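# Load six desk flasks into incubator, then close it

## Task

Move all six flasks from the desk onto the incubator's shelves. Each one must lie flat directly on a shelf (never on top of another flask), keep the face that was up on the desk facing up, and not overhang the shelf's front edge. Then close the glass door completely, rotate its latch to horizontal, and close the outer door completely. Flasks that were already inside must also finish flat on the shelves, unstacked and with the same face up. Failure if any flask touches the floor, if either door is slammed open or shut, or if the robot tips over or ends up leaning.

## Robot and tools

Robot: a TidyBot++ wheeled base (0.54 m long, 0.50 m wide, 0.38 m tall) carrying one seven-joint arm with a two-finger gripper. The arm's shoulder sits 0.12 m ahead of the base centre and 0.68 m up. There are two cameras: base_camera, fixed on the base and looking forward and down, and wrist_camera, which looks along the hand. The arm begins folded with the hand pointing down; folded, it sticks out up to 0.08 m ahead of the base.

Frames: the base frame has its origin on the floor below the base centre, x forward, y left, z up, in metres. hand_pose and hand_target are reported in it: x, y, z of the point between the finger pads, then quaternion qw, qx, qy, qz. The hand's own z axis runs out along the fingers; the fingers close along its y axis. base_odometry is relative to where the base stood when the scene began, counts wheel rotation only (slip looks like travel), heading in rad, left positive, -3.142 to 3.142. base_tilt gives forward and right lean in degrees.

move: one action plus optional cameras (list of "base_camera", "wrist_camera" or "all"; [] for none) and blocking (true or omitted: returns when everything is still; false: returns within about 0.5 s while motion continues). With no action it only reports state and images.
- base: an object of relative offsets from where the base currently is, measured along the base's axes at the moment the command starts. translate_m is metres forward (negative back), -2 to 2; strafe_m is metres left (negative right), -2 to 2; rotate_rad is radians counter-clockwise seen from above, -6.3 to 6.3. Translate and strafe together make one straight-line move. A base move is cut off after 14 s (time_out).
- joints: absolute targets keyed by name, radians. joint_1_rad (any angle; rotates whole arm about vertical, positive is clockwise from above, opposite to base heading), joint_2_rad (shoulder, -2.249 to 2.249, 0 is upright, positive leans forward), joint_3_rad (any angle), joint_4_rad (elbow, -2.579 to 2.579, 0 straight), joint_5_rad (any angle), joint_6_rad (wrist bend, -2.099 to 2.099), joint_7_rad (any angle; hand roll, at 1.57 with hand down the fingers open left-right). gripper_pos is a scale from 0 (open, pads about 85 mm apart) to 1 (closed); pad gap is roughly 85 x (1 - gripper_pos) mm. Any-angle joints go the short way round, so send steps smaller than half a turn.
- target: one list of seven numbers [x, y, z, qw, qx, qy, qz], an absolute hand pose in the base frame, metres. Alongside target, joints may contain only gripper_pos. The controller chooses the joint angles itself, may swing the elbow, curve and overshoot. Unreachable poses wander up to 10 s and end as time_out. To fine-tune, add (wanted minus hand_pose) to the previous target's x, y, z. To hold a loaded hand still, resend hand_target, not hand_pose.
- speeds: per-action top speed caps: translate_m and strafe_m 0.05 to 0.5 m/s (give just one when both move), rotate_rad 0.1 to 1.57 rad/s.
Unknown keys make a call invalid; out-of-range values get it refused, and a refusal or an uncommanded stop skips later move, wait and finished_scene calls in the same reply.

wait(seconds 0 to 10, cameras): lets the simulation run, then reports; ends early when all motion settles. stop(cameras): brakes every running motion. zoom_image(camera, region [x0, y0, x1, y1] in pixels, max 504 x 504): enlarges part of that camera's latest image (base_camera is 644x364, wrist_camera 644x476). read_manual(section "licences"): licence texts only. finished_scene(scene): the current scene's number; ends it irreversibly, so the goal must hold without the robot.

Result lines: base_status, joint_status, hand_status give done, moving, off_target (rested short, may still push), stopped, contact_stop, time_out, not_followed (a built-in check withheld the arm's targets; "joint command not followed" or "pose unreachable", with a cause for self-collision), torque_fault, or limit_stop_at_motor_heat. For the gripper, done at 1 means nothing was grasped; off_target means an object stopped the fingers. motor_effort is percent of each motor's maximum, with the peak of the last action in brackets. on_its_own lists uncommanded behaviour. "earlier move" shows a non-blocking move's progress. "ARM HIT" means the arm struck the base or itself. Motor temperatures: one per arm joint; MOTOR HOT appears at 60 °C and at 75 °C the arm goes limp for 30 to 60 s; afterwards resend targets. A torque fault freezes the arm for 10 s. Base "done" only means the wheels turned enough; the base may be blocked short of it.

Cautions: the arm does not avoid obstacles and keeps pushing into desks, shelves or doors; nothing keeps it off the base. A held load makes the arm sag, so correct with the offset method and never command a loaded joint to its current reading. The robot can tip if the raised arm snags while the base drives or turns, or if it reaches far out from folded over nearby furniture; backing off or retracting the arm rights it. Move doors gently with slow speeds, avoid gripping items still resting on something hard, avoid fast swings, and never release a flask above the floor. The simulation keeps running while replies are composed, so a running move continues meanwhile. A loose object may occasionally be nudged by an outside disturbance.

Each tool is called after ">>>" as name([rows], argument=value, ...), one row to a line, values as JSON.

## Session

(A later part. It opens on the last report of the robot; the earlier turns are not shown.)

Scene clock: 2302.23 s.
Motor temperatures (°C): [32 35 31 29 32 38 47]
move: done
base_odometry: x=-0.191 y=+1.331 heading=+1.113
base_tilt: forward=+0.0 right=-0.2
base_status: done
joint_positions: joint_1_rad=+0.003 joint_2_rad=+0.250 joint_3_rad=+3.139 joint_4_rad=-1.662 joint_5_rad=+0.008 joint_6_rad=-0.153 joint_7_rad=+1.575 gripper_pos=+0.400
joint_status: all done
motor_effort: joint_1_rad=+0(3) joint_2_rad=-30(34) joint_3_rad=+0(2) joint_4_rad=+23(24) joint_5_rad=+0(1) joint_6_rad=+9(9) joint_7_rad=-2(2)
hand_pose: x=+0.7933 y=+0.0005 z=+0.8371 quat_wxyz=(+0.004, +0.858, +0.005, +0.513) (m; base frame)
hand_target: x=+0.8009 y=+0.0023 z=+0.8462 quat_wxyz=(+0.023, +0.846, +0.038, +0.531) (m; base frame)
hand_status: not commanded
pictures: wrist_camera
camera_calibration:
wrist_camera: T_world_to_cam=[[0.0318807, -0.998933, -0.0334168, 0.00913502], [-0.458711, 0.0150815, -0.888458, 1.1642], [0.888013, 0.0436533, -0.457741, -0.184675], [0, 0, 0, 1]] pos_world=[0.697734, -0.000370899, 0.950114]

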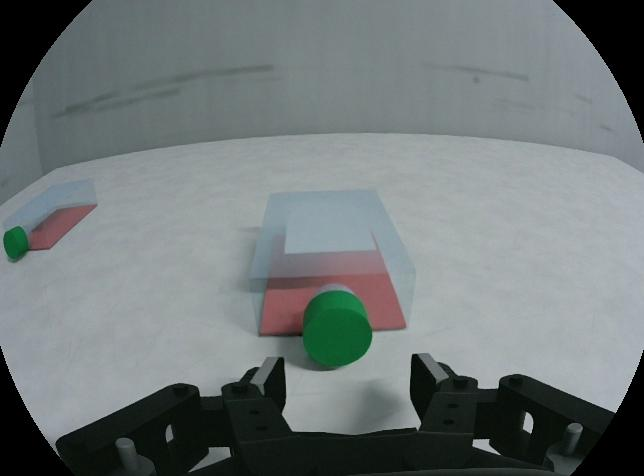

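>>> move(base={"translate_m":0.032,"strafe_m":0.004}, joints={"joint_2_rad":0.268,"joint_6_rad":-0.09}, cameras=["wrist_camera"])

Scene clock: 2307.83 s.
Motor temperatures (°C): [32 35 31 29 32 38 47]
move: done
base_odometry: x=-0.180 y=+1.361 heading=+1.113
base_tilt: forward=-0.1 right=-0.1
base_status: done
joint_positions: joint_1_rad=+0.003 joint_2_rad=+0.261 joint_3_rad=+3.139 joint_4_rad=-1.664 joint_5_rad=+0.008 joint_6_rad=-0.144 joint_7_rad=+1.575 gripper_pos=+0.400
joint_status: all done
motor_effort: joint_1_rad=+0(3) joint_2_rad=-32(34) joint_3_rad=+0(2) joint_4_rad=+22(24) joint_5_rad=-1(1) joint_6_rad=+9(9) joint_7_rad=+0(2)
hand_pose: x=+0.7960 y=+0.0005 z=+0.8304 quat_wxyz=(+0.004, +0.860, +0.005, +0.511) (m; base frame)
hand_target: x=+0.8044 y=+0.0023 z=+0.8401 quat_wxyz=(+0.023, +0.847, +0.038, +0.530) (m; base frame)
hand_status: not commanded
pictures: wrist_camera
camera_calibration:
wrist_camera: T_world_to_cam=[[0.0317744, -0.998934, -0.0334748, 0.00895208], [-0.462721, 0.0149846, -0.886377, 1.16106], [0.885935, 0.0436536, -0.461751, -0.1852], [0, 0, 0, 1]] pos_world=[0.701039, -0.000370912, 0.943924]

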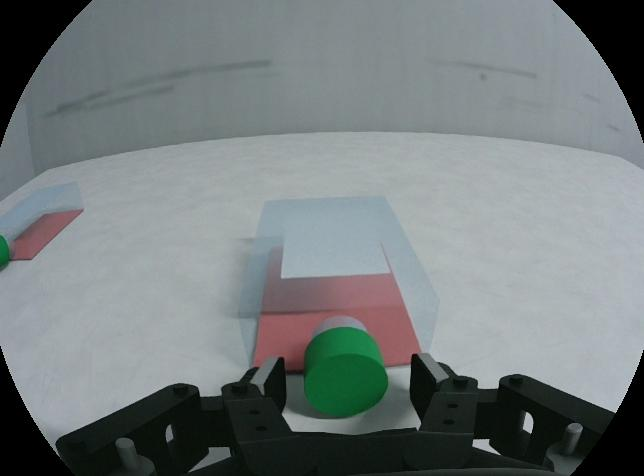

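>>> move(base={"translate_m":0.006}, cameras=[])

>>> move(joints={"gripper_pos":0.57}, cameras=[])

>>> move(joints={"gripper_pos":0.64}, cameras=["wrist_camera"])

>>> move(joints={"gripper_pos":0.85}, cameras=[])

>>> move(joints={"joint_2_rad":0.13,"joint_6_rad":-0.20}, cameras=["wrist_camera"])

Scene clock: 2315.57 s.
Motor temperatures (°C): [32 35 31 29 32 38 47]
move: done
base_odometry: x=-0.177 y=+1.367 heading=+1.113
base_tilt: forward=-0.1 right=-0.2
base_status: done
joint_positions: joint_1_rad=+0.003 joint_2_rad=+0.264 joint_3_rad=+3.139 joint_4_rad=-1.664 joint_5_rad=+0.008 joint_6_rad=-0.143 joint_7_rad=+1.575 gripper_pos=+0.400
joint_status: not commanded
motor_effort: joint_1_rad=+0(3) joint_2_rad=-31(35) joint_3_rad=+0(3) joint_4_rad=+23(23) joint_5_rad=+0(1) joint_6_rad=+8(9) joint_7_rad=+0(1)
hand_pose: x=+0.7965 y=+0.0004 z=+0.8290 quat_wxyz=(+0.004, +0.860, +0.005, +0.510) (m; base frame)
hand_target: x=+0.8044 y=+0.0023 z=+0.8401 quat_wxyz=(+0.023, +0.847, +0.038, +0.530) (m; base frame)
hand_status: not commanded
pictures: none
No camera images: "cameras" was empty.

Scene clock: 2316.17 s.
Motor temperatures (°C): [32 35 31 29 32 38 47]
move: done
base_odometry: x=-0.177 y=+1.367 heading=+1.113
base_tilt: forward=-0.1 right=-0.3
base_status: not commanded
joint_positions: joint_1_rad=+0.003 joint_2_rad=+0.264 joint_3_rad=+3.139 joint_4_rad=-1.664 joint_5_rad=+0.008 joint_6_rad=-0.140 joint_7_rad=+1.575 gripper_pos=+0.570
joint_status: all done
motor_effort: joint_1_rad=+0(0) joint_2_rad=-30(31) joint_3_rad=+0(0) joint_4_rad=+22(22) joint_5_rad=-1(1) joint_6_rad=+8(8) joint_7_rad=-1(1)
hand_pose: x=+0.7970 y=+0.0004 z=+0.8299 quat_wxyz=(+0.004, +0.859, +0.005, +0.512) (m; base frame)
hand_target: x=+0.8044 y=+0.0023 z=+0.8401 quat_wxyz=(+0.023, +0.847, +0.038, +0.530) (m; base frame)
hand_status: not commanded
pictures: none
No camera images: "cameras" was empty.

Scene clock: 2316.63 s.
Motor temperatures (°C): [32 35 31 29 32 38 47]
move: done
base_odometry: x=-0.177 y=+1.367 heading=+1.113
base_tilt: forward=+0.0 right=-0.2
base_status: not commanded
joint_positions: joint_1_rad=+0.003 joint_2_rad=+0.264 joint_3_rad=+3.139 joint_4_rad=-1.664 joint_5_rad=+0.008 joint_6_rad=-0.139 joint_7_rad=+1.575 gripper_pos=+0.640
joint_status: all done
motor_effort: joint_1_rad=+1(1) joint_2_rad=-30(30) joint_3_rad=+0(0) joint_4_rad=+22(22) joint_5_rad=+0(1) joint_6_rad=+7(9) joint_7_rad=+0(1)
hand_pose: x=+0.7971 y=+0.0004 z=+0.8302 quat_wxyz=(+0.004, +0.859, +0.005, +0.512) (m; base frame)
hand_target: x=+0.8044 y=+0.0023 z=+0.8401 quat_wxyz=(+0.023, +0.847, +0.038, +0.530) (m; base frame)
hand_status: not commanded
pictures: wrist_camera
camera_calibration:
wrist_camera: T_world_to_cam=[[0.0317791, -0.998939, -0.0333421, 0.00868172], [-0.460338, 0.0149819, -0.887617, 1.16048], [0.887175, 0.0435563, -0.459373, -0.189249], [0, 0, 0, 1]] pos_world=[0.701836, -0.000470693, 0.943419]

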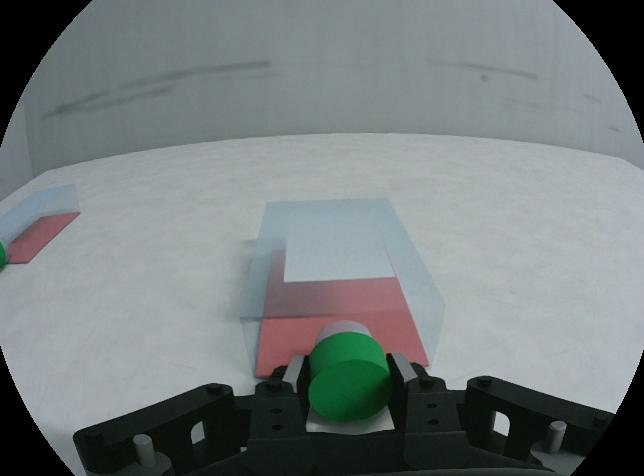

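Scene clock: 2317.27 s.
Motor temperatures (°C): [32 35 31 29 32 38 47]
move: off_target
base_odometry: x=-0.177 y=+1.367 heading=+1.113
base_tilt: forward=+0.0 right=-0.1
base_status: not commanded
joint_positions: joint_1_rad=+0.003 joint_2_rad=+0.264 joint_3_rad=+3.139 joint_4_rad=-1.664 joint_5_rad=+0.008 joint_6_rad=-0.138 joint_7_rad=+1.575 gripper_pos=+0.680
joint_status: gripper_pos off_target (ended at +0.680, target +0.850)
motor_effort: joint_1_rad=+0(1) joint_2_rad=-30(30) joint_3_rad=+0(0) joint_4_rad=+21(22) joint_5_rad=+0(1) joint_6_rad=+8(8) joint_7_rad=+0(1)
hand_pose: x=+0.7973 y=+0.0004 z=+0.8305 quat_wxyz=(+0.004, +0.859, +0.005, +0.512) (m; base frame)
hand_target: x=+0.8044 y=+0.0023 z=+0.8401 quat_wxyz=(+0.023, +0.847, +0.038, +0.530) (m; base frame)
hand_status: not commanded
pictures: none
No camera images: "cameras" was empty.

Scene clock: 2318.37 s.
Motor temperatures (°C): [32 35 31 29 32 38 47]
move: done
base_odometry: x=-0.177 y=+1.367 heading=+1.113
base_tilt: forward=-0.1 right=-0.2
base_status: not commanded
joint_positions: joint_1_rad=+0.003 joint_2_rad=+0.149 joint_3_rad=+3.139 joint_4_rad=-1.672 joint_5_rad=+0.008 joint_6_rad=-0.176 joint_7_rad=+1.576 gripper_pos=+0.680
joint_status: all done
motor_effort: joint_1_rad=+0(1) joint_2_rad=-30(36) joint_3_rad=+0(0) joint_4_rad=+25(25) joint_5_rad=-1(1) joint_6_rad=+10(10) joint_7_rad=+0(1)
hand_pose: x=+0.7696 y=+0.0004 z=+0.8912 quat_wxyz=(+0.004, +0.841, +0.005, +0.541) (m; base frame)
hand_target: x=+0.7637 y=+0.0023 z=+0.9010 quat_wxyz=(+0.024, +0.839, +0.038, +0.542) (m; base frame)
hand_status: not commanded
pictures: wrist_camera
camera_calibration:
wrist_camera: T_world_to_cam=[[0.0339954, -0.998969, -0.0300872, 0.00698389], [-0.398017, 0.0140819, -0.91727, 1.1805], [0.916748, 0.0431582, -0.397128, -0.214953], [0, 0, 0, 1]] pos_world=[0.666677, -0.000369912, 0.997679]

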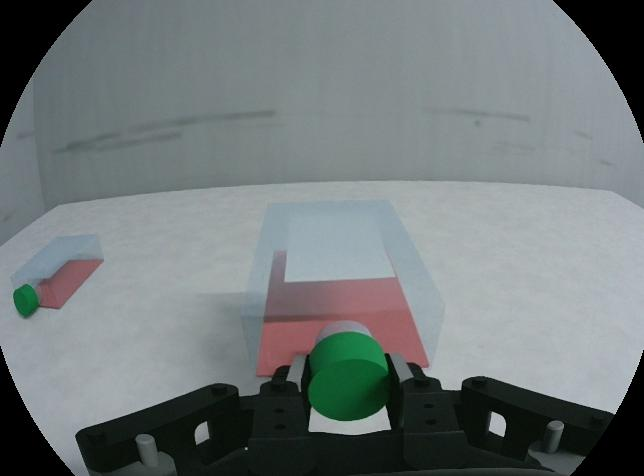

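>>> move(base={"translate_m":-0.45}, speeds={"translate_m":0.3}, cameras=[])

>>> move(base={"rotate_rad":-1.555}, speeds={"rotate_rad":0.8})

Scene clock: 2329.93 s.
Motor temperatures (°C): [32 35 31 29 32 38 47]
move: done
base_odometry: x=-0.376 y=+0.963 heading=+1.112
base_tilt: forward=-0.1 right=-0.2
base_status: done
joint_positions: joint_1_rad=+0.003 joint_2_rad=+0.145 joint_3_rad=+3.140 joint_4_rad=-1.672 joint_5_rad=+0.008 joint_6_rad=-0.177 joint_7_rad=+1.576 gripper_pos=+0.680
joint_status: not commanded
motor_effort: joint_1_rad=+0(5) joint_2_rad=-29(35) joint_3_rad=+0(5) joint_4_rad=+24(26) joint_5_rad=+0(1) joint_6_rad=+9(11) joint_7_rad=-1(1)
hand_pose: x=+0.7686 y=-0.0001 z=+0.8936 quat_wxyz=(+0.004, +0.840, +0.004, +0.543) (m; base frame)
hand_target: x=+0.7637 y=+0.0023 z=+0.9010 quat_wxyz=(+0.024, +0.839, +0.038, +0.542) (m; base frame)
hand_status: not commanded
pictures: none
No camera images: "cameras" was empty.

Scene clock: 2332.70 s.
Motor temperatures (°C): [32 35 31 29 32 38 47]
move: done
base_odometry: x=-0.376 y=+0.963 heading=-0.441
base_tilt: forward=-0.1 right=-0.2
base_status: done
joint_positions: joint_1_rad=+0.002 joint_2_rad=+0.145 joint_3_rad=+3.144 joint_4_rad=-1.672 joint_5_rad=+0.008 joint_6_rad=-0.177 joint_7_rad=+1.576 gripper_pos=+0.680
joint_status: not commanded
motor_effort: joint_1_rad=+0(4) joint_2_rad=-29(31) joint_3_rad=+0(3) joint_4_rad=+25(25) joint_5_rad=-1(1) joint_6_rad=+10(10) joint_7_rad=+0(2)
hand_pose: x=+0.7686 y=-0.0020 z=+0.8936 quat_wxyz=(+0.006, +0.840, +0.003, +0.543) (m; base frame)
hand_target: x=+0.7637 y=+0.0023 z=+0.9010 quat_wxyz=(+0.024, +0.839, +0.038, +0.542) (m; base frame)
hand_status: not commanded
pictures: base_camera, wrist_camera
camera_calibration:
wrist_camera: T_world_to_cam=[[0.0301673, -0.999117, -0.02923, 0.00688954], [-0.394831, 0.0149538, -0.918632, 1.18107], [0.918259, 0.0392536, -0.394031, -0.216976], [0, 0, 0, 1]] pos_world=[0.665355, -0.00226094, 0.999675]

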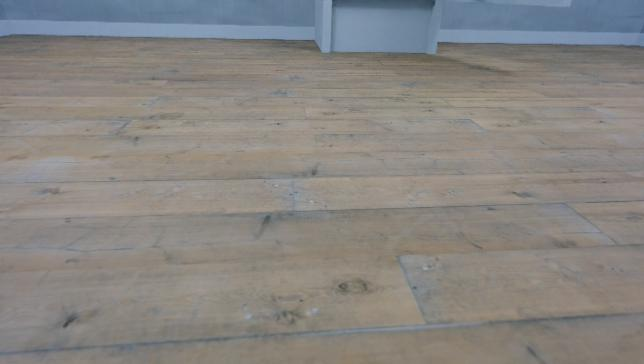

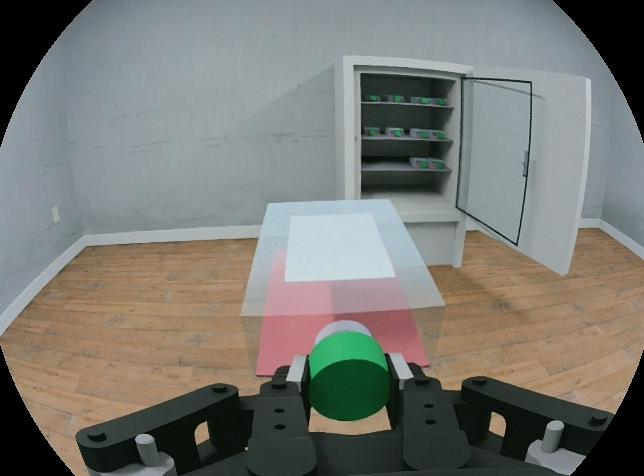

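>>> move(base={"translate_m":1.45,"strafe_m":-0.245}, speeds={"translate_m":0.45})

Scene clock: 2342.80 s.
Motor temperatures (°C): [32 35 31 30 32 38 47]
move: done
base_odometry: x=+0.831 y=+0.123 heading=-0.442
base_tilt: forward=-0.1 right=-0.2
base_status: done
joint_positions: joint_1_rad=+0.002 joint_2_rad=+0.143 joint_3_rad=+3.144 joint_4_rad=-1.672 joint_5_rad=+0.008 joint_6_rad=-0.177 joint_7_rad=+1.576 gripper_pos=+0.680
joint_status: not commanded
motor_effort: joint_1_rad=+0(1) joint_2_rad=-28(33) joint_3_rad=+0(1) joint_4_rad=+24(26) joint_5_rad=-1(1) joint_6_rad=+10(11) joint_7_rad=+0(1)
hand_pose: x=+0.7681 y=-0.0018 z=+0.8945 quat_wxyz=(+0.005, +0.840, +0.003, +0.543) (m; base frame)
hand_target: x=+0.7637 y=+0.0023 z=+0.9010 quat_wxyz=(+0.024, +0.839, +0.038, +0.542) (m; base frame)
hand_status: not commanded
pictures: base_camera, wrist_camera
camera_calibration:
wrist_camera: T_world_to_cam=[[0.0306108, -0.999103, -0.0292623, 0.00686739], [-0.393759, 0.0148548, -0.919094, 1.18131], [0.918704, 0.0396564, -0.392951, -0.217495], [0, 0, 0, 1]] pos_world=[0.664756, -0.00206187, 1.00047]

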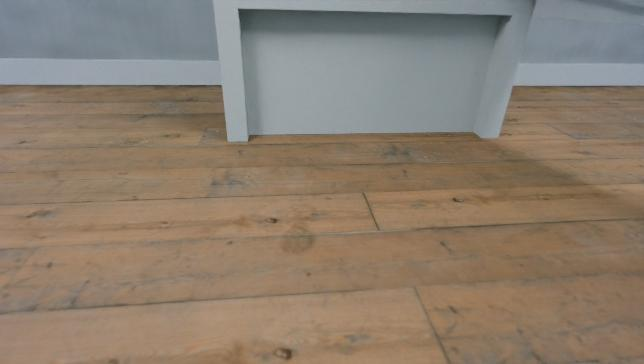

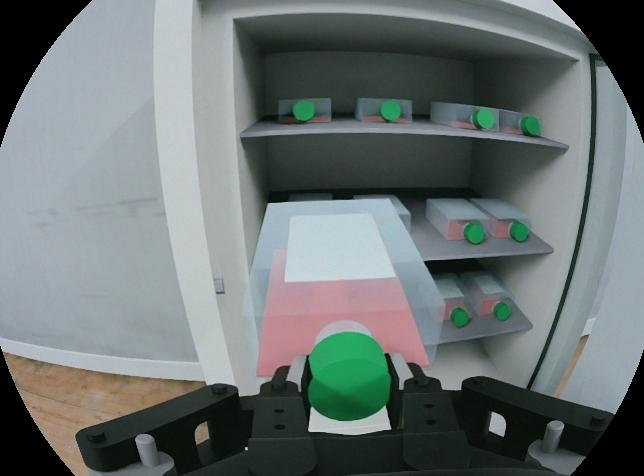

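>>> move(base={"strafe_m":0.025}, joints={"joint_2_rad":0.34,"joint_4_rad":-1.81,"joint_6_rad":0.10}, cameras=[])

>>> move(joints={"joint_2_rad":0.54,"joint_4_rad":-1.955,"joint_6_rad":0.41})

Scene clock: 2388.17 s.
Motor temperatures (°C): [32 34 31 30 32 38 47]
move: done
base_odometry: x=+0.842 y=+0.145 heading=-0.443
base_tilt: forward=+0.0 right=-0.3
base_status: done
joint_positions: joint_1_rad=+0.000 joint_2_rad=+0.353 joint_3_rad=+3.138 joint_4_rad=-1.819 joint_5_rad=+0.008 joint_6_rad=+0.037 joint_7_rad=+1.576 gripper_pos=+0.680
joint_status: all done
motor_effort: joint_1_rad=+0(4) joint_2_rad=-34(39) joint_3_rad=+0(3) joint_4_rad=+22(24) joint_5_rad=-1(1) joint_6_rad=+9(11) joint_7_rad=+0(1)
hand_pose: x=+0.7867 y=+0.0035 z=+0.7320 quat_wxyz=(+0.002, +0.876, +0.007, +0.482) (m; base frame)
hand_target: x=+0.7986 y=+0.0023 z=+0.7629 quat_wxyz=(+0.023, +0.854, +0.039, +0.519) (m; base frame)
hand_status: not commanded
pictures: none
No camera images: "cameras" was empty.

Scene clock: 2389.70 s.
Motor temperatures (°C): [32 34 31 30 32 38 47]
move: done
base_odometry: x=+0.842 y=+0.145 heading=-0.443
base_tilt: forward=-0.1 right=-0.2
base_status: not commanded
joint_positions: joint_1_rad=+0.000 joint_2_rad=+0.551 joint_3_rad=+3.138 joint_4_rad=-1.960 joint_5_rad=+0.008 joint_6_rad=+0.346 joint_7_rad=+1.576 gripper_pos=+0.680
joint_status: all done
motor_effort: joint_1_rad=+0(1) joint_2_rad=-36(40) joint_3_rad=+0(1) joint_4_rad=+17(22) joint_5_rad=+0(1) joint_6_rad=+8(11) joint_7_rad=+0(1)
hand_pose: x=+0.7824 y=+0.0043 z=+0.6118 quat_wxyz=(+0.000, +0.883, +0.007, +0.469) (m; base frame)
hand_target: x=+0.7957 y=+0.0023 z=+0.6387 quat_wxyz=(+0.022, +0.863, +0.039, +0.504) (m; base frame)
hand_status: not commanded
pictures: base_camera, wrist_camera
camera_calibration:
wrist_camera: T_world_to_cam=[[0.0353998, -0.998589, -0.0395731, 0.00671491], [-0.546159, 0.0138308, -0.837568, 0.9963], [0.836933, 0.051263, -0.544899, -0.185047], [0, 0, 0, 1]] pos_world=[0.698772, 0.0024119, 0.733903]

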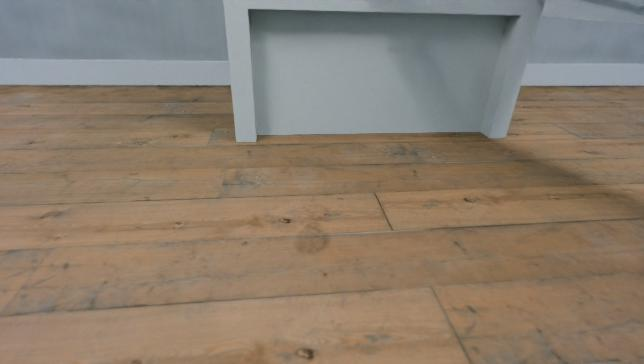

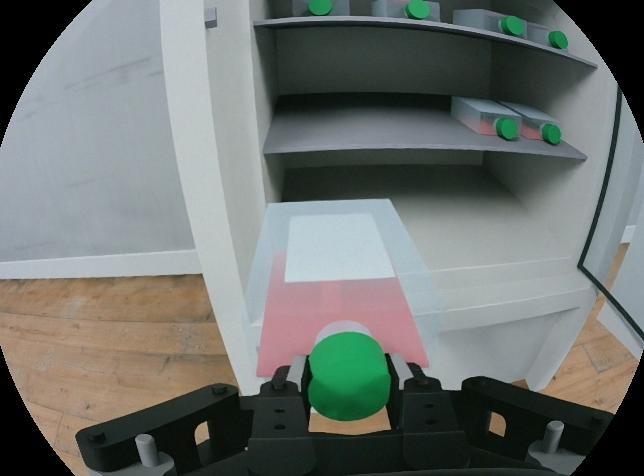

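>>> move(base={"rotate_rad":0.06})

Scene clock: 2409.27 s.
Motor temperatures (°C): [32 34 31 30 32 38 47]
move: done
base_odometry: x=+0.842 y=+0.145 heading=-0.383
base_tilt: forward=+0.0 right=-0.2
base_status: done
joint_positions: joint_1_rad=-0.007 joint_2_rad=+0.551 joint_3_rad=+3.136 joint_4_rad=-1.960 joint_5_rad=+0.008 joint_6_rad=+0.349 joint_7_rad=+1.576 gripper_pos=+0.680
joint_status: not commanded
motor_effort: joint_1_rad=+0(4) joint_2_rad=-37(40) joint_3_rad=+0(3) joint_4_rad=+17(18) joint_5_rad=+0(1) joint_6_rad=+9(10) joint_7_rad=+0(1)
hand_pose: x=+0.7829 y=+0.0103 z=+0.6127 quat_wxyz=(-0.002, +0.882, +0.011, +0.470) (m; base frame)
hand_target: x=+0.7957 y=+0.0023 z=+0.6387 quat_wxyz=(+0.022, +0.863, +0.039, +0.504) (m; base frame)
hand_status: not commanded
pictures: base_camera, wrist_camera
camera_calibration:
wrist_camera: T_world_to_cam=[[0.0445244, -0.998179, -0.0406945, 0.00635458], [-0.543294, 0.0099907, -0.839483, 0.996315], [0.838361, 0.0594866, -0.54186, -0.188349], [0, 0, 0, 1]] pos_world=[0.698913, 0.00759336, 0.73459]

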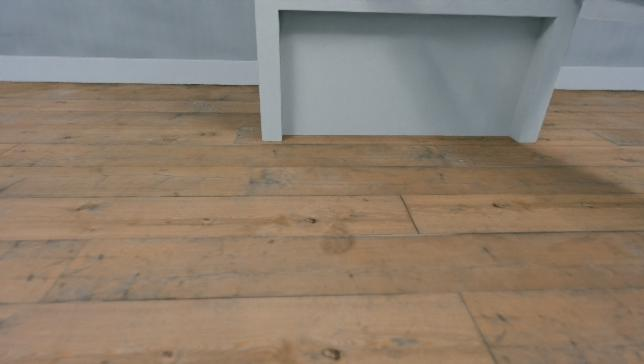

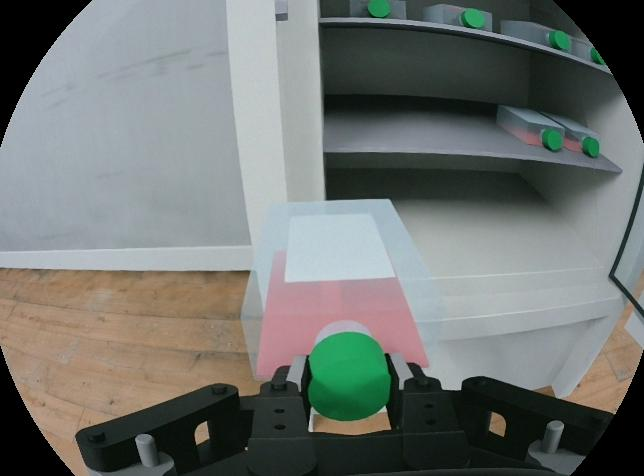

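>>> move(base={"strafe_m":-0.08}, joints={"joint_2_rad":0.505,"joint_6_rad":0.29})

Scene clock: 2424.70 s.
Motor temperatures (°C): [32 34 31 29 32 38 47]
move: done
base_odometry: x=+0.812 y=+0.071 heading=-0.382
base_tilt: forward=+0.0 right=-0.3
base_status: done
joint_positions: joint_1_rad=-0.003 joint_2_rad=+0.534 joint_3_rad=+3.139 joint_4_rad=-1.960 joint_5_rad=+0.008 joint_6_rad=+0.285 joint_7_rad=+1.576 gripper_pos=+0.680
joint_status: all done
motor_effort: joint_1_rad=+0(4) joint_2_rad=-36(38) joint_3_rad=+0(3) joint_4_rad=+17(18) joint_5_rad=+0(1) joint_6_rad=+9(9) joint_7_rad=-1(1)
hand_pose: x=+0.7727 y=+0.0056 z=+0.6077 quat_wxyz=(+0.000, +0.893, +0.008, +0.450) (m; base frame)
hand_target: x=+0.7777 y=+0.0023 z=+0.6304 quat_wxyz=(+0.020, +0.883, +0.040, +0.466) (m; base frame)
hand_status: not commanded
pictures: base_camera, wrist_camera
camera_calibration:
wrist_camera: T_world_to_cam=[[0.0357686, -0.998558, -0.0400232, 0.00821761], [-0.582029, 0.0117408, -0.813083, 1.00044], [0.812381, 0.0523775, -0.58077, -0.138407], [0, 0, 0, 1]] pos_world=[0.694433, 0.00370918, 0.733391]

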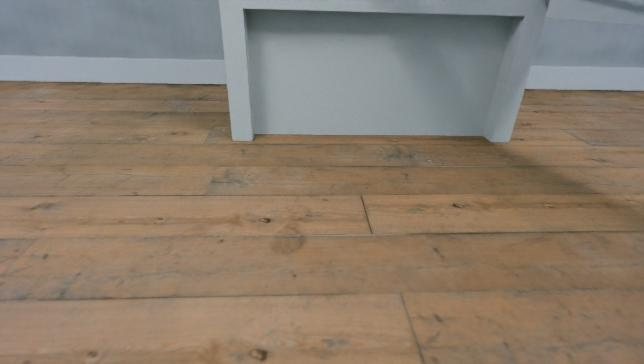

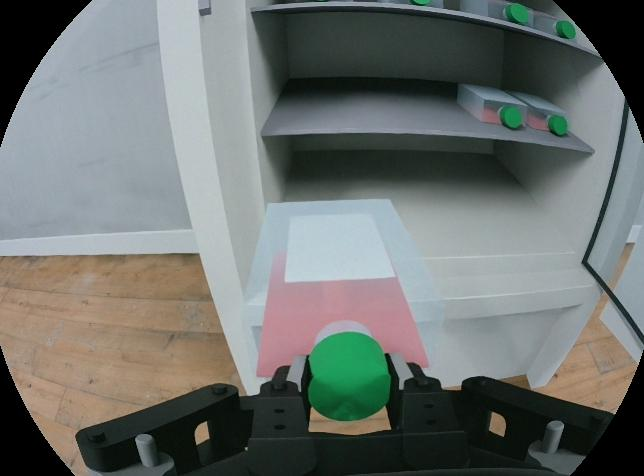

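>>> move(joints={"joint_2_rad":0.51,"joint_6_rad":0.47}, cameras=["wrist_camera"])

Scene clock: 2437.37 s.
Motor temperatures (°C): [32 35 31 29 32 38 47]
move: done
base_odometry: x=+0.812 y=+0.071 heading=-0.382
base_tilt: forward=+0.0 right=-0.2
base_status: not commanded
joint_positions: joint_1_rad=-0.003 joint_2_rad=+0.528 joint_3_rad=+3.139 joint_4_rad=-1.961 joint_5_rad=+0.008 joint_6_rad=+0.441 joint_7_rad=+1.576 gripper_pos=+0.680
joint_status: all done
motor_effort: joint_1_rad=+0(0) joint_2_rad=-36(38) joint_3_rad=-1(1) joint_4_rad=+18(20) joint_5_rad=+0(1) joint_6_rad=+9(10) joint_7_rad=+0(1)
hand_pose: x=+0.7984 y=+0.0061 z=+0.6526 quat_wxyz=(+0.000, +0.854, +0.008, +0.520) (m; base frame)
hand_target: x=+0.8049 y=+0.0023 z=+0.6758 quat_wxyz=(+0.024, +0.839, +0.038, +0.542) (m; base frame)
hand_status: not commanded
pictures: wrist_camera
camera_calibration:
wrist_camera: T_world_to_cam=[[0.0424816, -0.998463, -0.0355997, 0.00131805], [-0.444028, 0.0130515, -0.895918, 0.995784], [0.895005, 0.0538673, -0.442791, -0.289349], [0, 0, 0, 1]] pos_world=[0.701069, 0.00390604, 0.764066]

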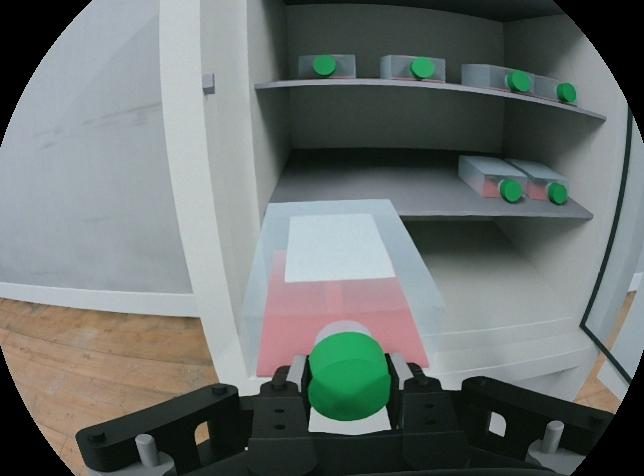

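>>> move(base={"translate_m":0.2,"strafe_m":0.012}, speeds={"translate_m":0.15})

Scene clock: 2447.47 s.
Motor temperatures (°C): [32 35 31 29 32 38 47]
move: done
base_odometry: x=+1.002 y=+0.008 heading=-0.382
base_tilt: forward=+0.0 right=-0.2
base_status: done
joint_positions: joint_1_rad=-0.003 joint_2_rad=+0.528 joint_3_rad=+3.139 joint_4_rad=-1.962 joint_5_rad=+0.008 joint_6_rad=+0.441 joint_7_rad=+1.576 gripper_pos=+0.680
joint_status: not commanded
motor_effort: joint_1_rad=+0(4) joint_2_rad=-36(38) joint_3_rad=+0(2) joint_4_rad=+18(19) joint_5_rad=-1(1) joint_6_rad=+9(10) joint_7_rad=+0(1)
hand_pose: x=+0.7980 y=+0.0060 z=+0.6524 quat_wxyz=(+0.000, +0.854, +0.008, +0.520) (m; base frame)
hand_target: x=+0.8049 y=+0.0023 z=+0.6758 quat_wxyz=(+0.024, +0.839, +0.038, +0.542) (m; base frame)
hand_status: not commanded
pictures: base_camera, wrist_camera
camera_calibration:
wrist_camera: T_world_to_cam=[[0.04237, -0.998468, -0.035579, 0.00129421], [-0.444508, 0.0130535, -0.89568, 0.995674], [0.894772, 0.0537651, -0.443274, -0.288497], [0, 0, 0, 1]] pos_world=[0.700669, 0.00380627, 0.763968]

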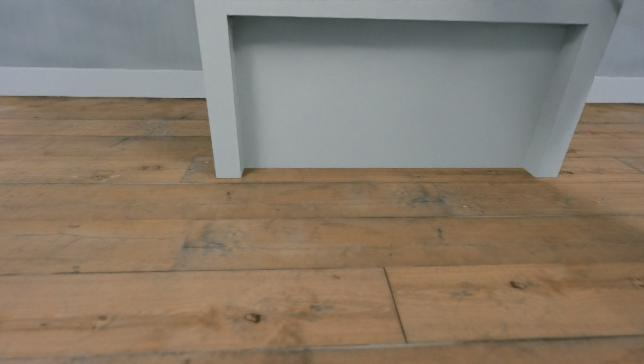

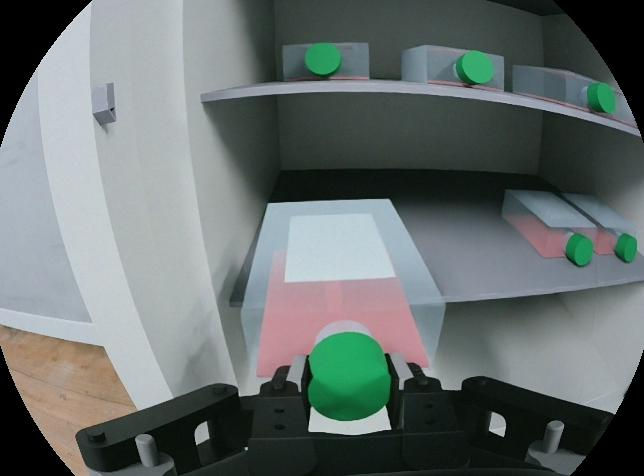

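>>> move(base={"translate_m":0.12}, speeds={"translate_m":0.12}, cameras=["wrist_camera"])

Scene clock: 2455.17 s.
Motor temperatures (°C): [32 35 31 29 32 38 47]
move: done
base_odometry: x=+1.114 y=-0.037 heading=-0.382
base_tilt: forward=+0.0 right=-0.2
base_status: done
joint_positions: joint_1_rad=-0.003 joint_2_rad=+0.527 joint_3_rad=+3.139 joint_4_rad=-1.962 joint_5_rad=+0.008 joint_6_rad=+0.441 joint_7_rad=+1.576 gripper_pos=+0.680
joint_status: not commanded
motor_effort: joint_1_rad=+0(4) joint_2_rad=-36(38) joint_3_rad=+0(3) joint_4_rad=+18(19) joint_5_rad=+0(1) joint_6_rad=+10(10) joint_7_rad=-1(2)
hand_pose: x=+0.7979 y=+0.0058 z=+0.6523 quat_wxyz=(+0.000, +0.854, +0.008, +0.520) (m; base frame)
hand_target: x=+0.8049 y=+0.0023 z=+0.6758 quat_wxyz=(+0.024, +0.839, +0.038, +0.542) (m; base frame)
hand_status: not commanded
pictures: wrist_camera
camera_calibration:
wrist_camera: T_world_to_cam=[[0.0420533, -0.998483, -0.0355363, 0.00138099], [-0.444709, 0.013144, -0.895579, 0.995649], [0.894687, 0.0534653, -0.443482, -0.288315], [0, 0, 0, 1]] pos_world=[0.700668, 0.00370694, 0.763868]

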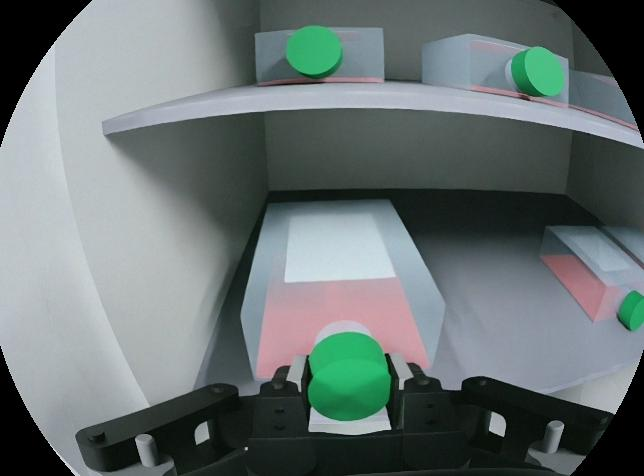

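>>> move(joints={"joint_2_rad":0.58,"joint_6_rad":0.56}, cameras=[])

>>> move(base={"translate_m":0.065}, speeds={"translate_m":0.1}, cameras=["wrist_camera","base_camera"])

Scene clock: 2467.17 s.
Motor temperatures (°C): [32 35 31 29 32 38 47]
move: done
base_odometry: x=+1.114 y=-0.037 heading=-0.382
base_tilt: forward=+0.0 right=-0.2
base_status: not commanded
joint_positions: joint_1_rad=-0.003 joint_2_rad=+0.578 joint_3_rad=+3.139 joint_4_rad=-1.962 joint_5_rad=+0.008 joint_6_rad=+0.504 joint_7_rad=+1.576 gripper_pos=+0.680
joint_status: all done
motor_effort: joint_1_rad=+0(1) joint_2_rad=-37(39) joint_3_rad=+0(1) joint_4_rad=+17(18) joint_5_rad=-1(1) joint_6_rad=+9(10) joint_7_rad=+0(1)
hand_pose: x=+0.8049 y=+0.0060 z=+0.6354 quat_wxyz=(+0.000, +0.851, +0.008, +0.525) (m; base frame)
hand_target: x=+0.8150 y=+0.0023 z=+0.6531 quat_wxyz=(+0.024, +0.834, +0.038, +0.550) (m; base frame)
hand_status: not commanded
pictures: none
No camera images: "cameras" was empty.

Scene clock: 2468.37 s.
Motor temperatures (°C): [32 35 31 29 32 38 47]
move: done
base_odometry: x=+1.174 y=-0.061 heading=-0.383
base_tilt: forward=+0.0 right=-0.2
base_status: done
joint_positions: joint_1_rad=-0.003 joint_2_rad=+0.579 joint_3_rad=+3.139 joint_4_rad=-1.962 joint_5_rad=+0.008 joint_6_rad=+0.504 joint_7_rad=+1.576 gripper_pos=+0.680
joint_status: not commanded
motor_effort: joint_1_rad=+0(1) joint_2_rad=-37(38) joint_3_rad=+0(1) joint_4_rad=+17(19) joint_5_rad=+0(1) joint_6_rad=+9(11) joint_7_rad=+0(1)
hand_pose: x=+0.8048 y=+0.0060 z=+0.6345 quat_wxyz=(+0.000, +0.851, +0.008, +0.524) (m; base frame)
hand_target: x=+0.8150 y=+0.0023 z=+0.6531 quat_wxyz=(+0.024, +0.834, +0.038, +0.550) (m; base frame)
hand_status: not commanded
pictures: base_camera, wrist_camera
camera_calibration:
wrist_camera: T_world_to_cam=[[0.0427283, -0.998451, -0.0356358, 0.0000694221], [-0.434396, 0.0135543, -0.90062, 0.977656], [0.899708, 0.053962, -0.433144, -0.312961], [0, 0, 0, 1]] pos_world=[0.70626, 0.00370589, 0.744942]

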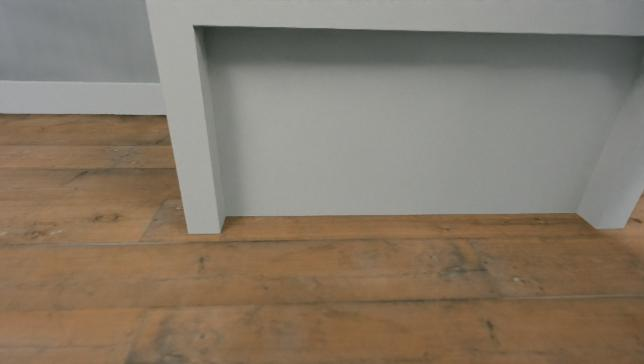

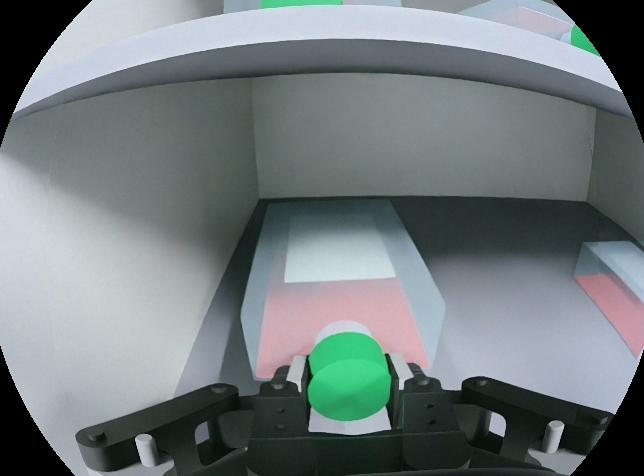

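>>> move(base={"translate_m":0.012}, joints={"joint_2_rad":0.61,"joint_6_rad":0.585}, cameras=[])

>>> move(joints={"joint_2_rad":0.635,"joint_6_rad":0.60}, cameras=["wrist_camera"])

Scene clock: 2478.70 s.
Motor temperatures (°C): [32 35 31 29 32 38 47]
move: done
base_odometry: x=+1.186 y=-0.066 heading=-0.383
base_tilt: forward=-0.1 right=-0.3
base_status: done
joint_positions: joint_1_rad=-0.003 joint_2_rad=+0.607 joint_3_rad=+3.139 joint_4_rad=-1.963 joint_5_rad=+0.008 joint_6_rad=+0.529 joint_7_rad=+1.576 gripper_pos=+0.680
joint_status: all done
motor_effort: joint_1_rad=+0(2) joint_2_rad=-38(39) joint_3_rad=-1(1) joint_4_rad=+17(19) joint_5_rad=-1(1) joint_6_rad=+10(10) joint_7_rad=+0(1)
hand_pose: x=+0.8067 y=+0.0060 z=+0.6220 quat_wxyz=(+0.000, +0.852, +0.008, +0.523) (m; base frame)
hand_target: x=+0.8170 y=+0.0023 z=+0.6393 quat_wxyz=(+0.024, +0.835, +0.038, +0.548) (m; base frame)
hand_status: not commanded
pictures: none
No camera images: "cameras" was empty.

Scene clock: 2479.40 s.
Motor temperatures (°C): [32 35 31 29 32 38 47]
move: done
base_odometry: x=+1.186 y=-0.066 heading=-0.383
base_tilt: forward=+0.0 right=-0.3
base_status: not commanded
joint_positions: joint_1_rad=-0.003 joint_2_rad=+0.629 joint_3_rad=+3.139 joint_4_rad=-1.963 joint_5_rad=+0.008 joint_6_rad=+0.541 joint_7_rad=+1.576 gripper_pos=+0.680
joint_status: all done
motor_effort: joint_1_rad=+0(1) joint_2_rad=-38(39) joint_3_rad=+0(1) joint_4_rad=+16(17) joint_5_rad=+0(1) joint_6_rad=+9(11) joint_7_rad=-1(1)
hand_pose: x=+0.8070 y=+0.0061 z=+0.6107 quat_wxyz=(-0.001, +0.855, +0.008, +0.519) (m; base frame)
hand_target: x=+0.8177 y=+0.0023 z=+0.6261 quat_wxyz=(+0.024, +0.838, +0.038, +0.544) (m; base frame)
hand_status: not commanded
pictures: wrist_camera
camera_calibration:
wrist_camera: T_world_to_cam=[[0.0423653, -0.998437, -0.0364406, 0.0000490877], [-0.445665, 0.0137585, -0.895094, 0.962898], [0.894197, 0.0541612, -0.444385, -0.313961], [0, 0, 0, 1]] pos_world=[0.709871, 0.00380548, 0.722366]

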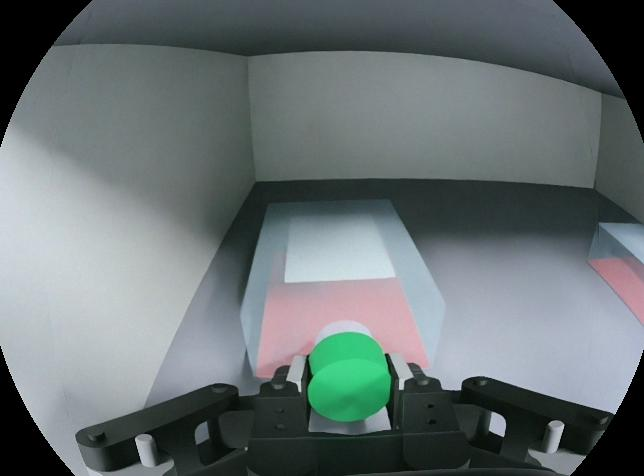

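>>> move(joints={"joint_2_rad":0.65,"joint_6_rad":0.605}, cameras=[])

>>> move(joints={"joint_2_rad":0.665,"joint_6_rad":0.615}, cameras=[])

>>> move(joints={"joint_2_rad":0.68,"joint_6_rad":0.63}, cameras=["wrist_camera"])

Scene clock: 2491.03 s.
Motor temperatures (°C): [32 35 31 29 32 38 47]
move: done
base_odometry: x=+1.186 y=-0.066 heading=-0.383
base_tilt: forward=-0.1 right=-0.3
base_status: not commanded
joint_positions: joint_1_rad=-0.003 joint_2_rad=+0.642 joint_3_rad=+3.139 joint_4_rad=-1.963 joint_5_rad=+0.008 joint_6_rad=+0.546 joint_7_rad=+1.576 gripper_pos=+0.680
joint_status: all done
motor_effort: joint_1_rad=+0(1) joint_2_rad=-38(39) joint_3_rad=-1(1) joint_4_rad=+16(16) joint_5_rad=+0(1) joint_6_rad=+9(10) joint_7_rad=-1(1)
hand_pose: x=+0.8066 y=+0.0061 z=+0.6028 quat_wxyz=(-0.001, +0.857, +0.008, +0.515) (m; base frame)
hand_target: x=+0.8174 y=+0.0023 z=+0.6171 quat_wxyz=(+0.023, +0.841, +0.038, +0.540) (m; base frame)
hand_status: not commanded
pictures: none
No camera images: "cameras" was empty.

Scene clock: 2491.60 s.
Motor temperatures (°C): [32 35 31 29 32 38 47]
move: done
base_odometry: x=+1.186 y=-0.066 heading=-0.383
base_tilt: forward=-0.1 right=-0.3
base_status: not commanded
joint_positions: joint_1_rad=-0.003 joint_2_rad=+0.649 joint_3_rad=+3.139 joint_4_rad=-1.963 joint_5_rad=+0.008 joint_6_rad=+0.560 joint_7_rad=+1.576 gripper_pos=+0.680
joint_status: all done
motor_effort: joint_1_rad=+0(0) joint_2_rad=-37(39) joint_3_rad=-1(1) joint_4_rad=+15(16) joint_5_rad=+0(1) joint_6_rad=+9(9) joint_7_rad=-1(1)
hand_pose: x=+0.8081 y=+0.0061 z=+0.6017 quat_wxyz=(-0.001, +0.855, +0.008, +0.518) (m; base frame)
hand_target: x=+0.8177 y=+0.0023 z=+0.6094 quat_wxyz=(+0.023, +0.842, +0.038, +0.538) (m; base frame)
hand_status: not commanded
pictures: none
No camera images: "cameras" was empty.

Scene clock: 2492.17 s.
Motor temperatures (°C): [32 35 31 29 32 38 47]
move: done
base_odometry: x=+1.186 y=-0.066 heading=-0.383
base_tilt: forward=+0.0 right=-0.2
base_status: not commanded
joint_positions: joint_1_rad=-0.003 joint_2_rad=+0.657 joint_3_rad=+3.139 joint_4_rad=-1.963 joint_5_rad=+0.008 joint_6_rad=+0.579 joint_7_rad=+1.576 gripper_pos=+0.680
joint_status: all done
motor_effort: joint_1_rad=+0(1) joint_2_rad=-37(37) joint_3_rad=+0(1) joint_4_rad=+15(16) joint_5_rad=+0(1) joint_6_rad=+8(9) joint_7_rad=+0(1)
hand_pose: x=+0.8102 y=+0.0061 z=+0.6014 quat_wxyz=(-0.001, +0.852, +0.008, +0.523) (m; base frame)
hand_target: x=+0.8185 y=+0.0023 z=+0.6032 quat_wxyz=(+0.023, +0.842, +0.038, +0.538) (m; base frame)
hand_status: not commanded
pictures: wrist_camera
camera_calibration:
wrist_camera: T_world_to_cam=[[0.0429692, -0.998421, -0.0361765, -0.001035], [-0.437432, 0.0137536, -0.899146, 0.951752], [0.898224, 0.0544603, -0.43615, -0.329197], [0, 0, 0, 1]] pos_world=[0.712064, 0.00380482, 0.712147]

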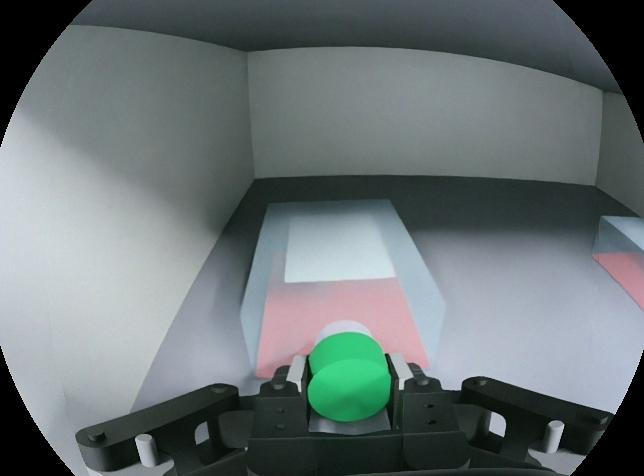

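>>> move(joints={"joint_2_rad":0.67,"joint_6_rad":0.595}, cameras=[])

>>> move(joints={"gripper_pos":0.62}, cameras=["wrist_camera"])

>>> move(joints={"gripper_pos":0.45}, cameras=["wrist_camera"])

Scene clock: 2499.77 s.
Motor temperatures (°C): [32 35 31 29 32 38 47]
move: done
base_odometry: x=+1.186 y=-0.066 heading=-0.383
base_tilt: forward=+0.0 right=-0.2
base_status: not commanded
joint_positions: joint_1_rad=-0.003 joint_2_rad=+0.657 joint_3_rad=+3.139 joint_4_rad=-1.963 joint_5_rad=+0.008 joint_6_rad=+0.579 joint_7_rad=+1.576 gripper_pos=+0.680
joint_status: all done
motor_effort: joint_1_rad=+0(1) joint_2_rad=-36(37) joint_3_rad=+0(1) joint_4_rad=+14(15) joint_5_rad=-1(1) joint_6_rad=+7(9) joint_7_rad=-1(1)
hand_pose: x=+0.8102 y=+0.0061 z=+0.6013 quat_wxyz=(-0.001, +0.852, +0.008, +0.523) (m; base frame)
hand_target: x=+0.8146 y=+0.0023 z=+0.6003 quat_wxyz=(+0.023, +0.849, +0.038, +0.527) (m; base frame)
hand_status: not commanded
pictures: none
No camera images: "cameras" was empty.

Scene clock: 2500.40 s.
Motor temperatures (°C): [32 35 31 29 32 38 47]
move: done
base_odometry: x=+1.186 y=-0.066 heading=-0.383
base_tilt: forward=-0.1 right=-0.2
base_status: not commanded
joint_positions: joint_1_rad=-0.003 joint_2_rad=+0.658 joint_3_rad=+3.139 joint_4_rad=-1.963 joint_5_rad=+0.008 joint_6_rad=+0.579 joint_7_rad=+1.576 gripper_pos=+0.620
joint_status: all done
motor_effort: joint_1_rad=+0(1) joint_2_rad=-36(37) joint_3_rad=+0(1) joint_4_rad=+14(15) joint_5_rad=-1(1) joint_6_rad=+7(9) joint_7_rad=+0(2)
hand_pose: x=+0.8102 y=+0.0061 z=+0.6010 quat_wxyz=(-0.001, +0.852, +0.008, +0.523) (m; base frame)
hand_target: x=+0.8146 y=+0.0023 z=+0.6003 quat_wxyz=(+0.023, +0.849, +0.038, +0.527) (m; base frame)
hand_status: not commanded
pictures: wrist_camera
camera_calibration:
wrist_camera: T_world_to_cam=[[0.0429894, -0.998423, -0.036116, -0.00110331], [-0.438032, 0.0136539, -0.898856, 0.951705], [0.897931, 0.0544612, -0.436754, -0.32869], [0, 0, 0, 1]] pos_world=[0.712065, 0.00380481, 0.711849]

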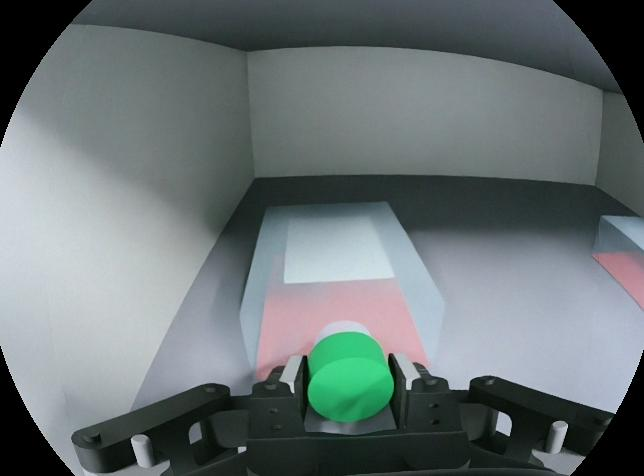

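Scene clock: 2501.00 s.
Motor temperatures (°C): [32 35 31 29 32 38 47]
move: done
base_odometry: x=+1.186 y=-0.066 heading=-0.383
base_tilt: forward=-0.1 right=-0.2
base_status: not commanded
joint_positions: joint_1_rad=-0.003 joint_2_rad=+0.658 joint_3_rad=+3.139 joint_4_rad=-1.963 joint_5_rad=+0.008 joint_6_rad=+0.579 joint_7_rad=+1.576 gripper_pos=+0.450
joint_status: all done
motor_effort: joint_1_rad=+0(1) joint_2_rad=-38(38) joint_3_rad=-1(1) joint_4_rad=+15(15) joint_5_rad=+0(1) joint_6_rad=+8(9) joint_7_rad=-1(1)
hand_pose: x=+0.8102 y=+0.0061 z=+0.6009 quat_wxyz=(-0.001, +0.852, +0.008, +0.523) (m; base frame)
hand_target: x=+0.8146 y=+0.0023 z=+0.6003 quat_wxyz=(+0.023, +0.849, +0.038, +0.527) (m; base frame)
hand_status: not commanded
pictures: wrist_camera
camera_calibration:
wrist_camera: T_world_to_cam=[[0.0430257, -0.998424, -0.0360362, -0.00118959], [-0.438229, 0.0135542, -0.898761, 0.951689], [0.897833, 0.0544619, -0.436955, -0.328521], [0, 0, 0, 1]] pos_world=[0.712065, 0.00380479, 0.71175]

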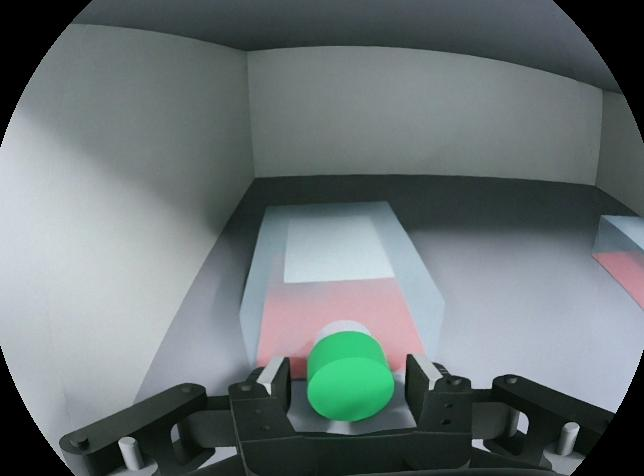

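>>> move(base={"translate_m":-0.42}, speeds={"translate_m":0.25})

Scene clock: 2506.80 s.
Motor temperatures (°C): [32 35 31 29 32 38 47]
move: done
base_odometry: x=+0.796 y=+0.092 heading=-0.383
base_tilt: forward=-0.1 right=-0.2
base_status: done
joint_positions: joint_1_rad=-0.002 joint_2_rad=+0.662 joint_3_rad=+3.139 joint_4_rad=-1.962 joint_5_rad=+0.008 joint_6_rad=+0.579 joint_7_rad=+1.576 gripper_pos=+0.450
joint_status: not commanded
motor_effort: joint_1_rad=+0(4) joint_2_rad=-37(40) joint_3_rad=-1(3) joint_4_rad=+15(17) joint_5_rad=-1(1) joint_6_rad=+8(10) joint_7_rad=-1(1)
hand_pose: x=+0.8102 y=+0.0056 z=+0.5984 quat_wxyz=(+0.000, +0.853, +0.008, +0.521) (m; base frame)
hand_target: x=+0.8146 y=+0.0023 z=+0.6003 quat_wxyz=(+0.023, +0.849, +0.038, +0.527) (m; base frame)
hand_status: not commanded
pictures: base_camera, wrist_camera
camera_calibration:
wrist_camera: T_world_to_cam=[[0.0420587, -0.998463, -0.0360878, -0.000961872], [-0.441127, 0.0138509, -0.897338, 0.950996], [0.896459, 0.0536602, -0.439867, -0.326857], [0, 0, 0, 1]] pos_world=[0.712564, 0.0034066, 0.709557]

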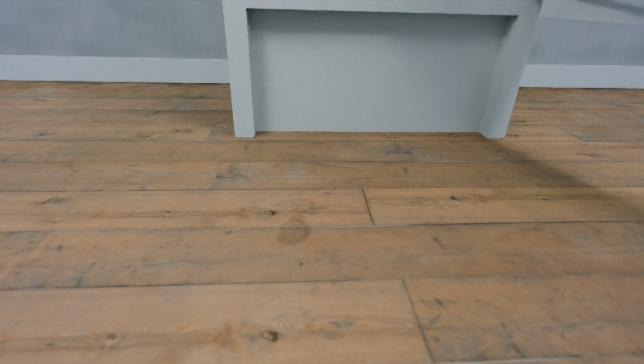

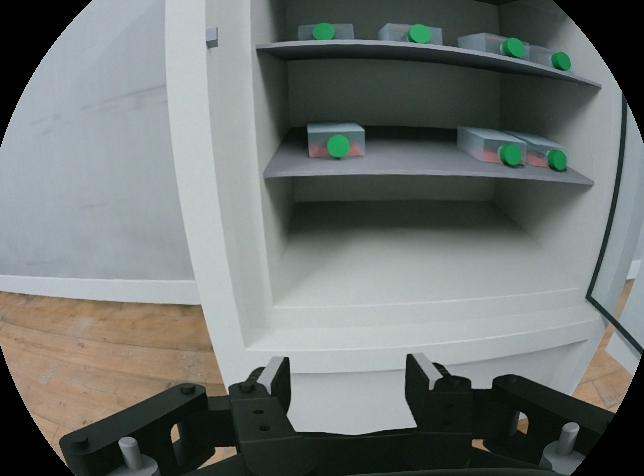

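>>> move(base={"translate_m":-1.45,"strafe_m":0.29}, speeds={"translate_m":0.5}, joints={"joint_2_rad":0.15,"joint_4_rad":-1.665,"joint_6_rad":-0.16,"gripper_pos":0.4}, cameras=[])

>>> move(base={"rotate_rad":1.555}, speeds={"rotate_rad":1.2})

Scene clock: 2560.37 s.
Motor temperatures (°C): [32 35 31 29 32 38 47]
move: done
base_odometry: x=-0.441 y=+0.903 heading=-0.383
base_tilt: forward=-0.1 right=-0.2
base_status: done
joint_positions: joint_1_rad=-0.002 joint_2_rad=+0.161 joint_3_rad=+3.139 joint_4_rad=-1.686 joint_5_rad=+0.008 joint_6_rad=-0.123 joint_7_rad=+1.576 gripper_pos=+0.400
joint_status: all done
motor_effort: joint_1_rad=+0(3) joint_2_rad=-28(41) joint_3_rad=+0(2) joint_4_rad=+23(24) joint_5_rad=+0(1) joint_6_rad=+9(10) joint_7_rad=-1(2)
hand_pose: x=+0.7757 y=+0.0038 z=+0.8908 quat_wxyz=(+0.003, +0.833, +0.007, +0.553) (m; base frame)
hand_target: x=+0.7731 y=+0.0023 z=+0.8994 quat_wxyz=(+0.024, +0.834, +0.038, +0.550) (m; base frame)
hand_status: not commanded
pictures: none
No camera images: "cameras" was empty.

Scene clock: 2562.73 s.
Motor temperatures (°C): [32 35 31 29 32 38 47]
move: done
base_odometry: x=-0.441 y=+0.903 heading=+1.170
base_tilt: forward=-0.1 right=-0.2
base_status: done
joint_positions: joint_1_rad=-0.001 joint_2_rad=+0.161 joint_3_rad=+3.137 joint_4_rad=-1.685 joint_5_rad=+0.008 joint_6_rad=-0.123 joint_7_rad=+1.576 gripper_pos=+0.400
joint_status: not commanded
motor_effort: joint_1_rad=+0(4) joint_2_rad=-29(31) joint_3_rad=+0(4) joint_4_rad=+23(24) joint_5_rad=+0(1) joint_6_rad=+8(9) joint_7_rad=+0(1)
hand_pose: x=+0.7757 y=+0.0049 z=+0.8908 quat_wxyz=(+0.002, +0.833, +0.008, +0.553) (m; base frame)
hand_target: x=+0.7731 y=+0.0023 z=+0.8994 quat_wxyz=(+0.024, +0.834, +0.038, +0.550) (m; base frame)
hand_status: not commanded
pictures: base_camera, wrist_camera
camera_calibration:
wrist_camera: T_world_to_cam=[[0.0421399, -0.998685, -0.0292005, 0.00411969], [-0.372358, 0.0114225, -0.928019, 1.17211], [0.927132, 0.0499797, -0.371387, -0.251875], [0, 0, 0, 1]] pos_world=[0.669793, 0.00331446, 0.994319]

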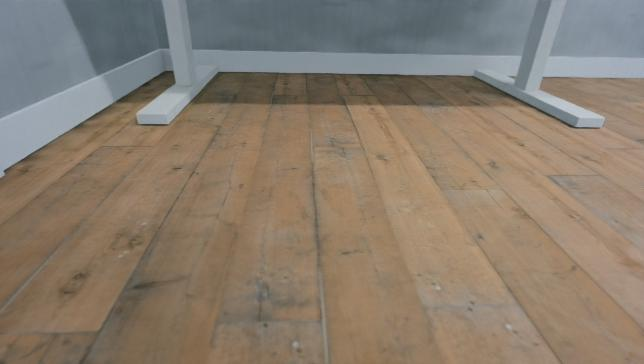

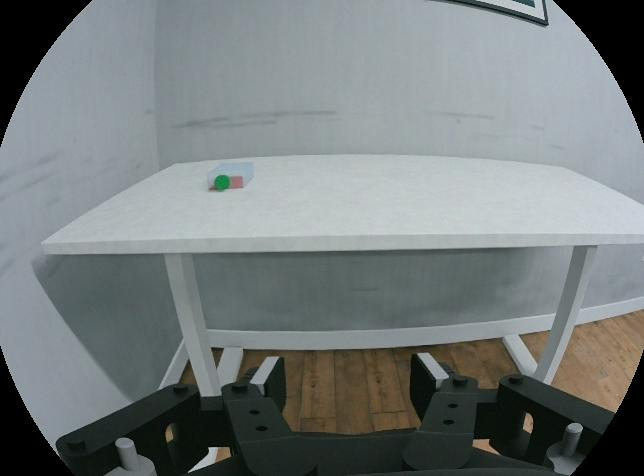

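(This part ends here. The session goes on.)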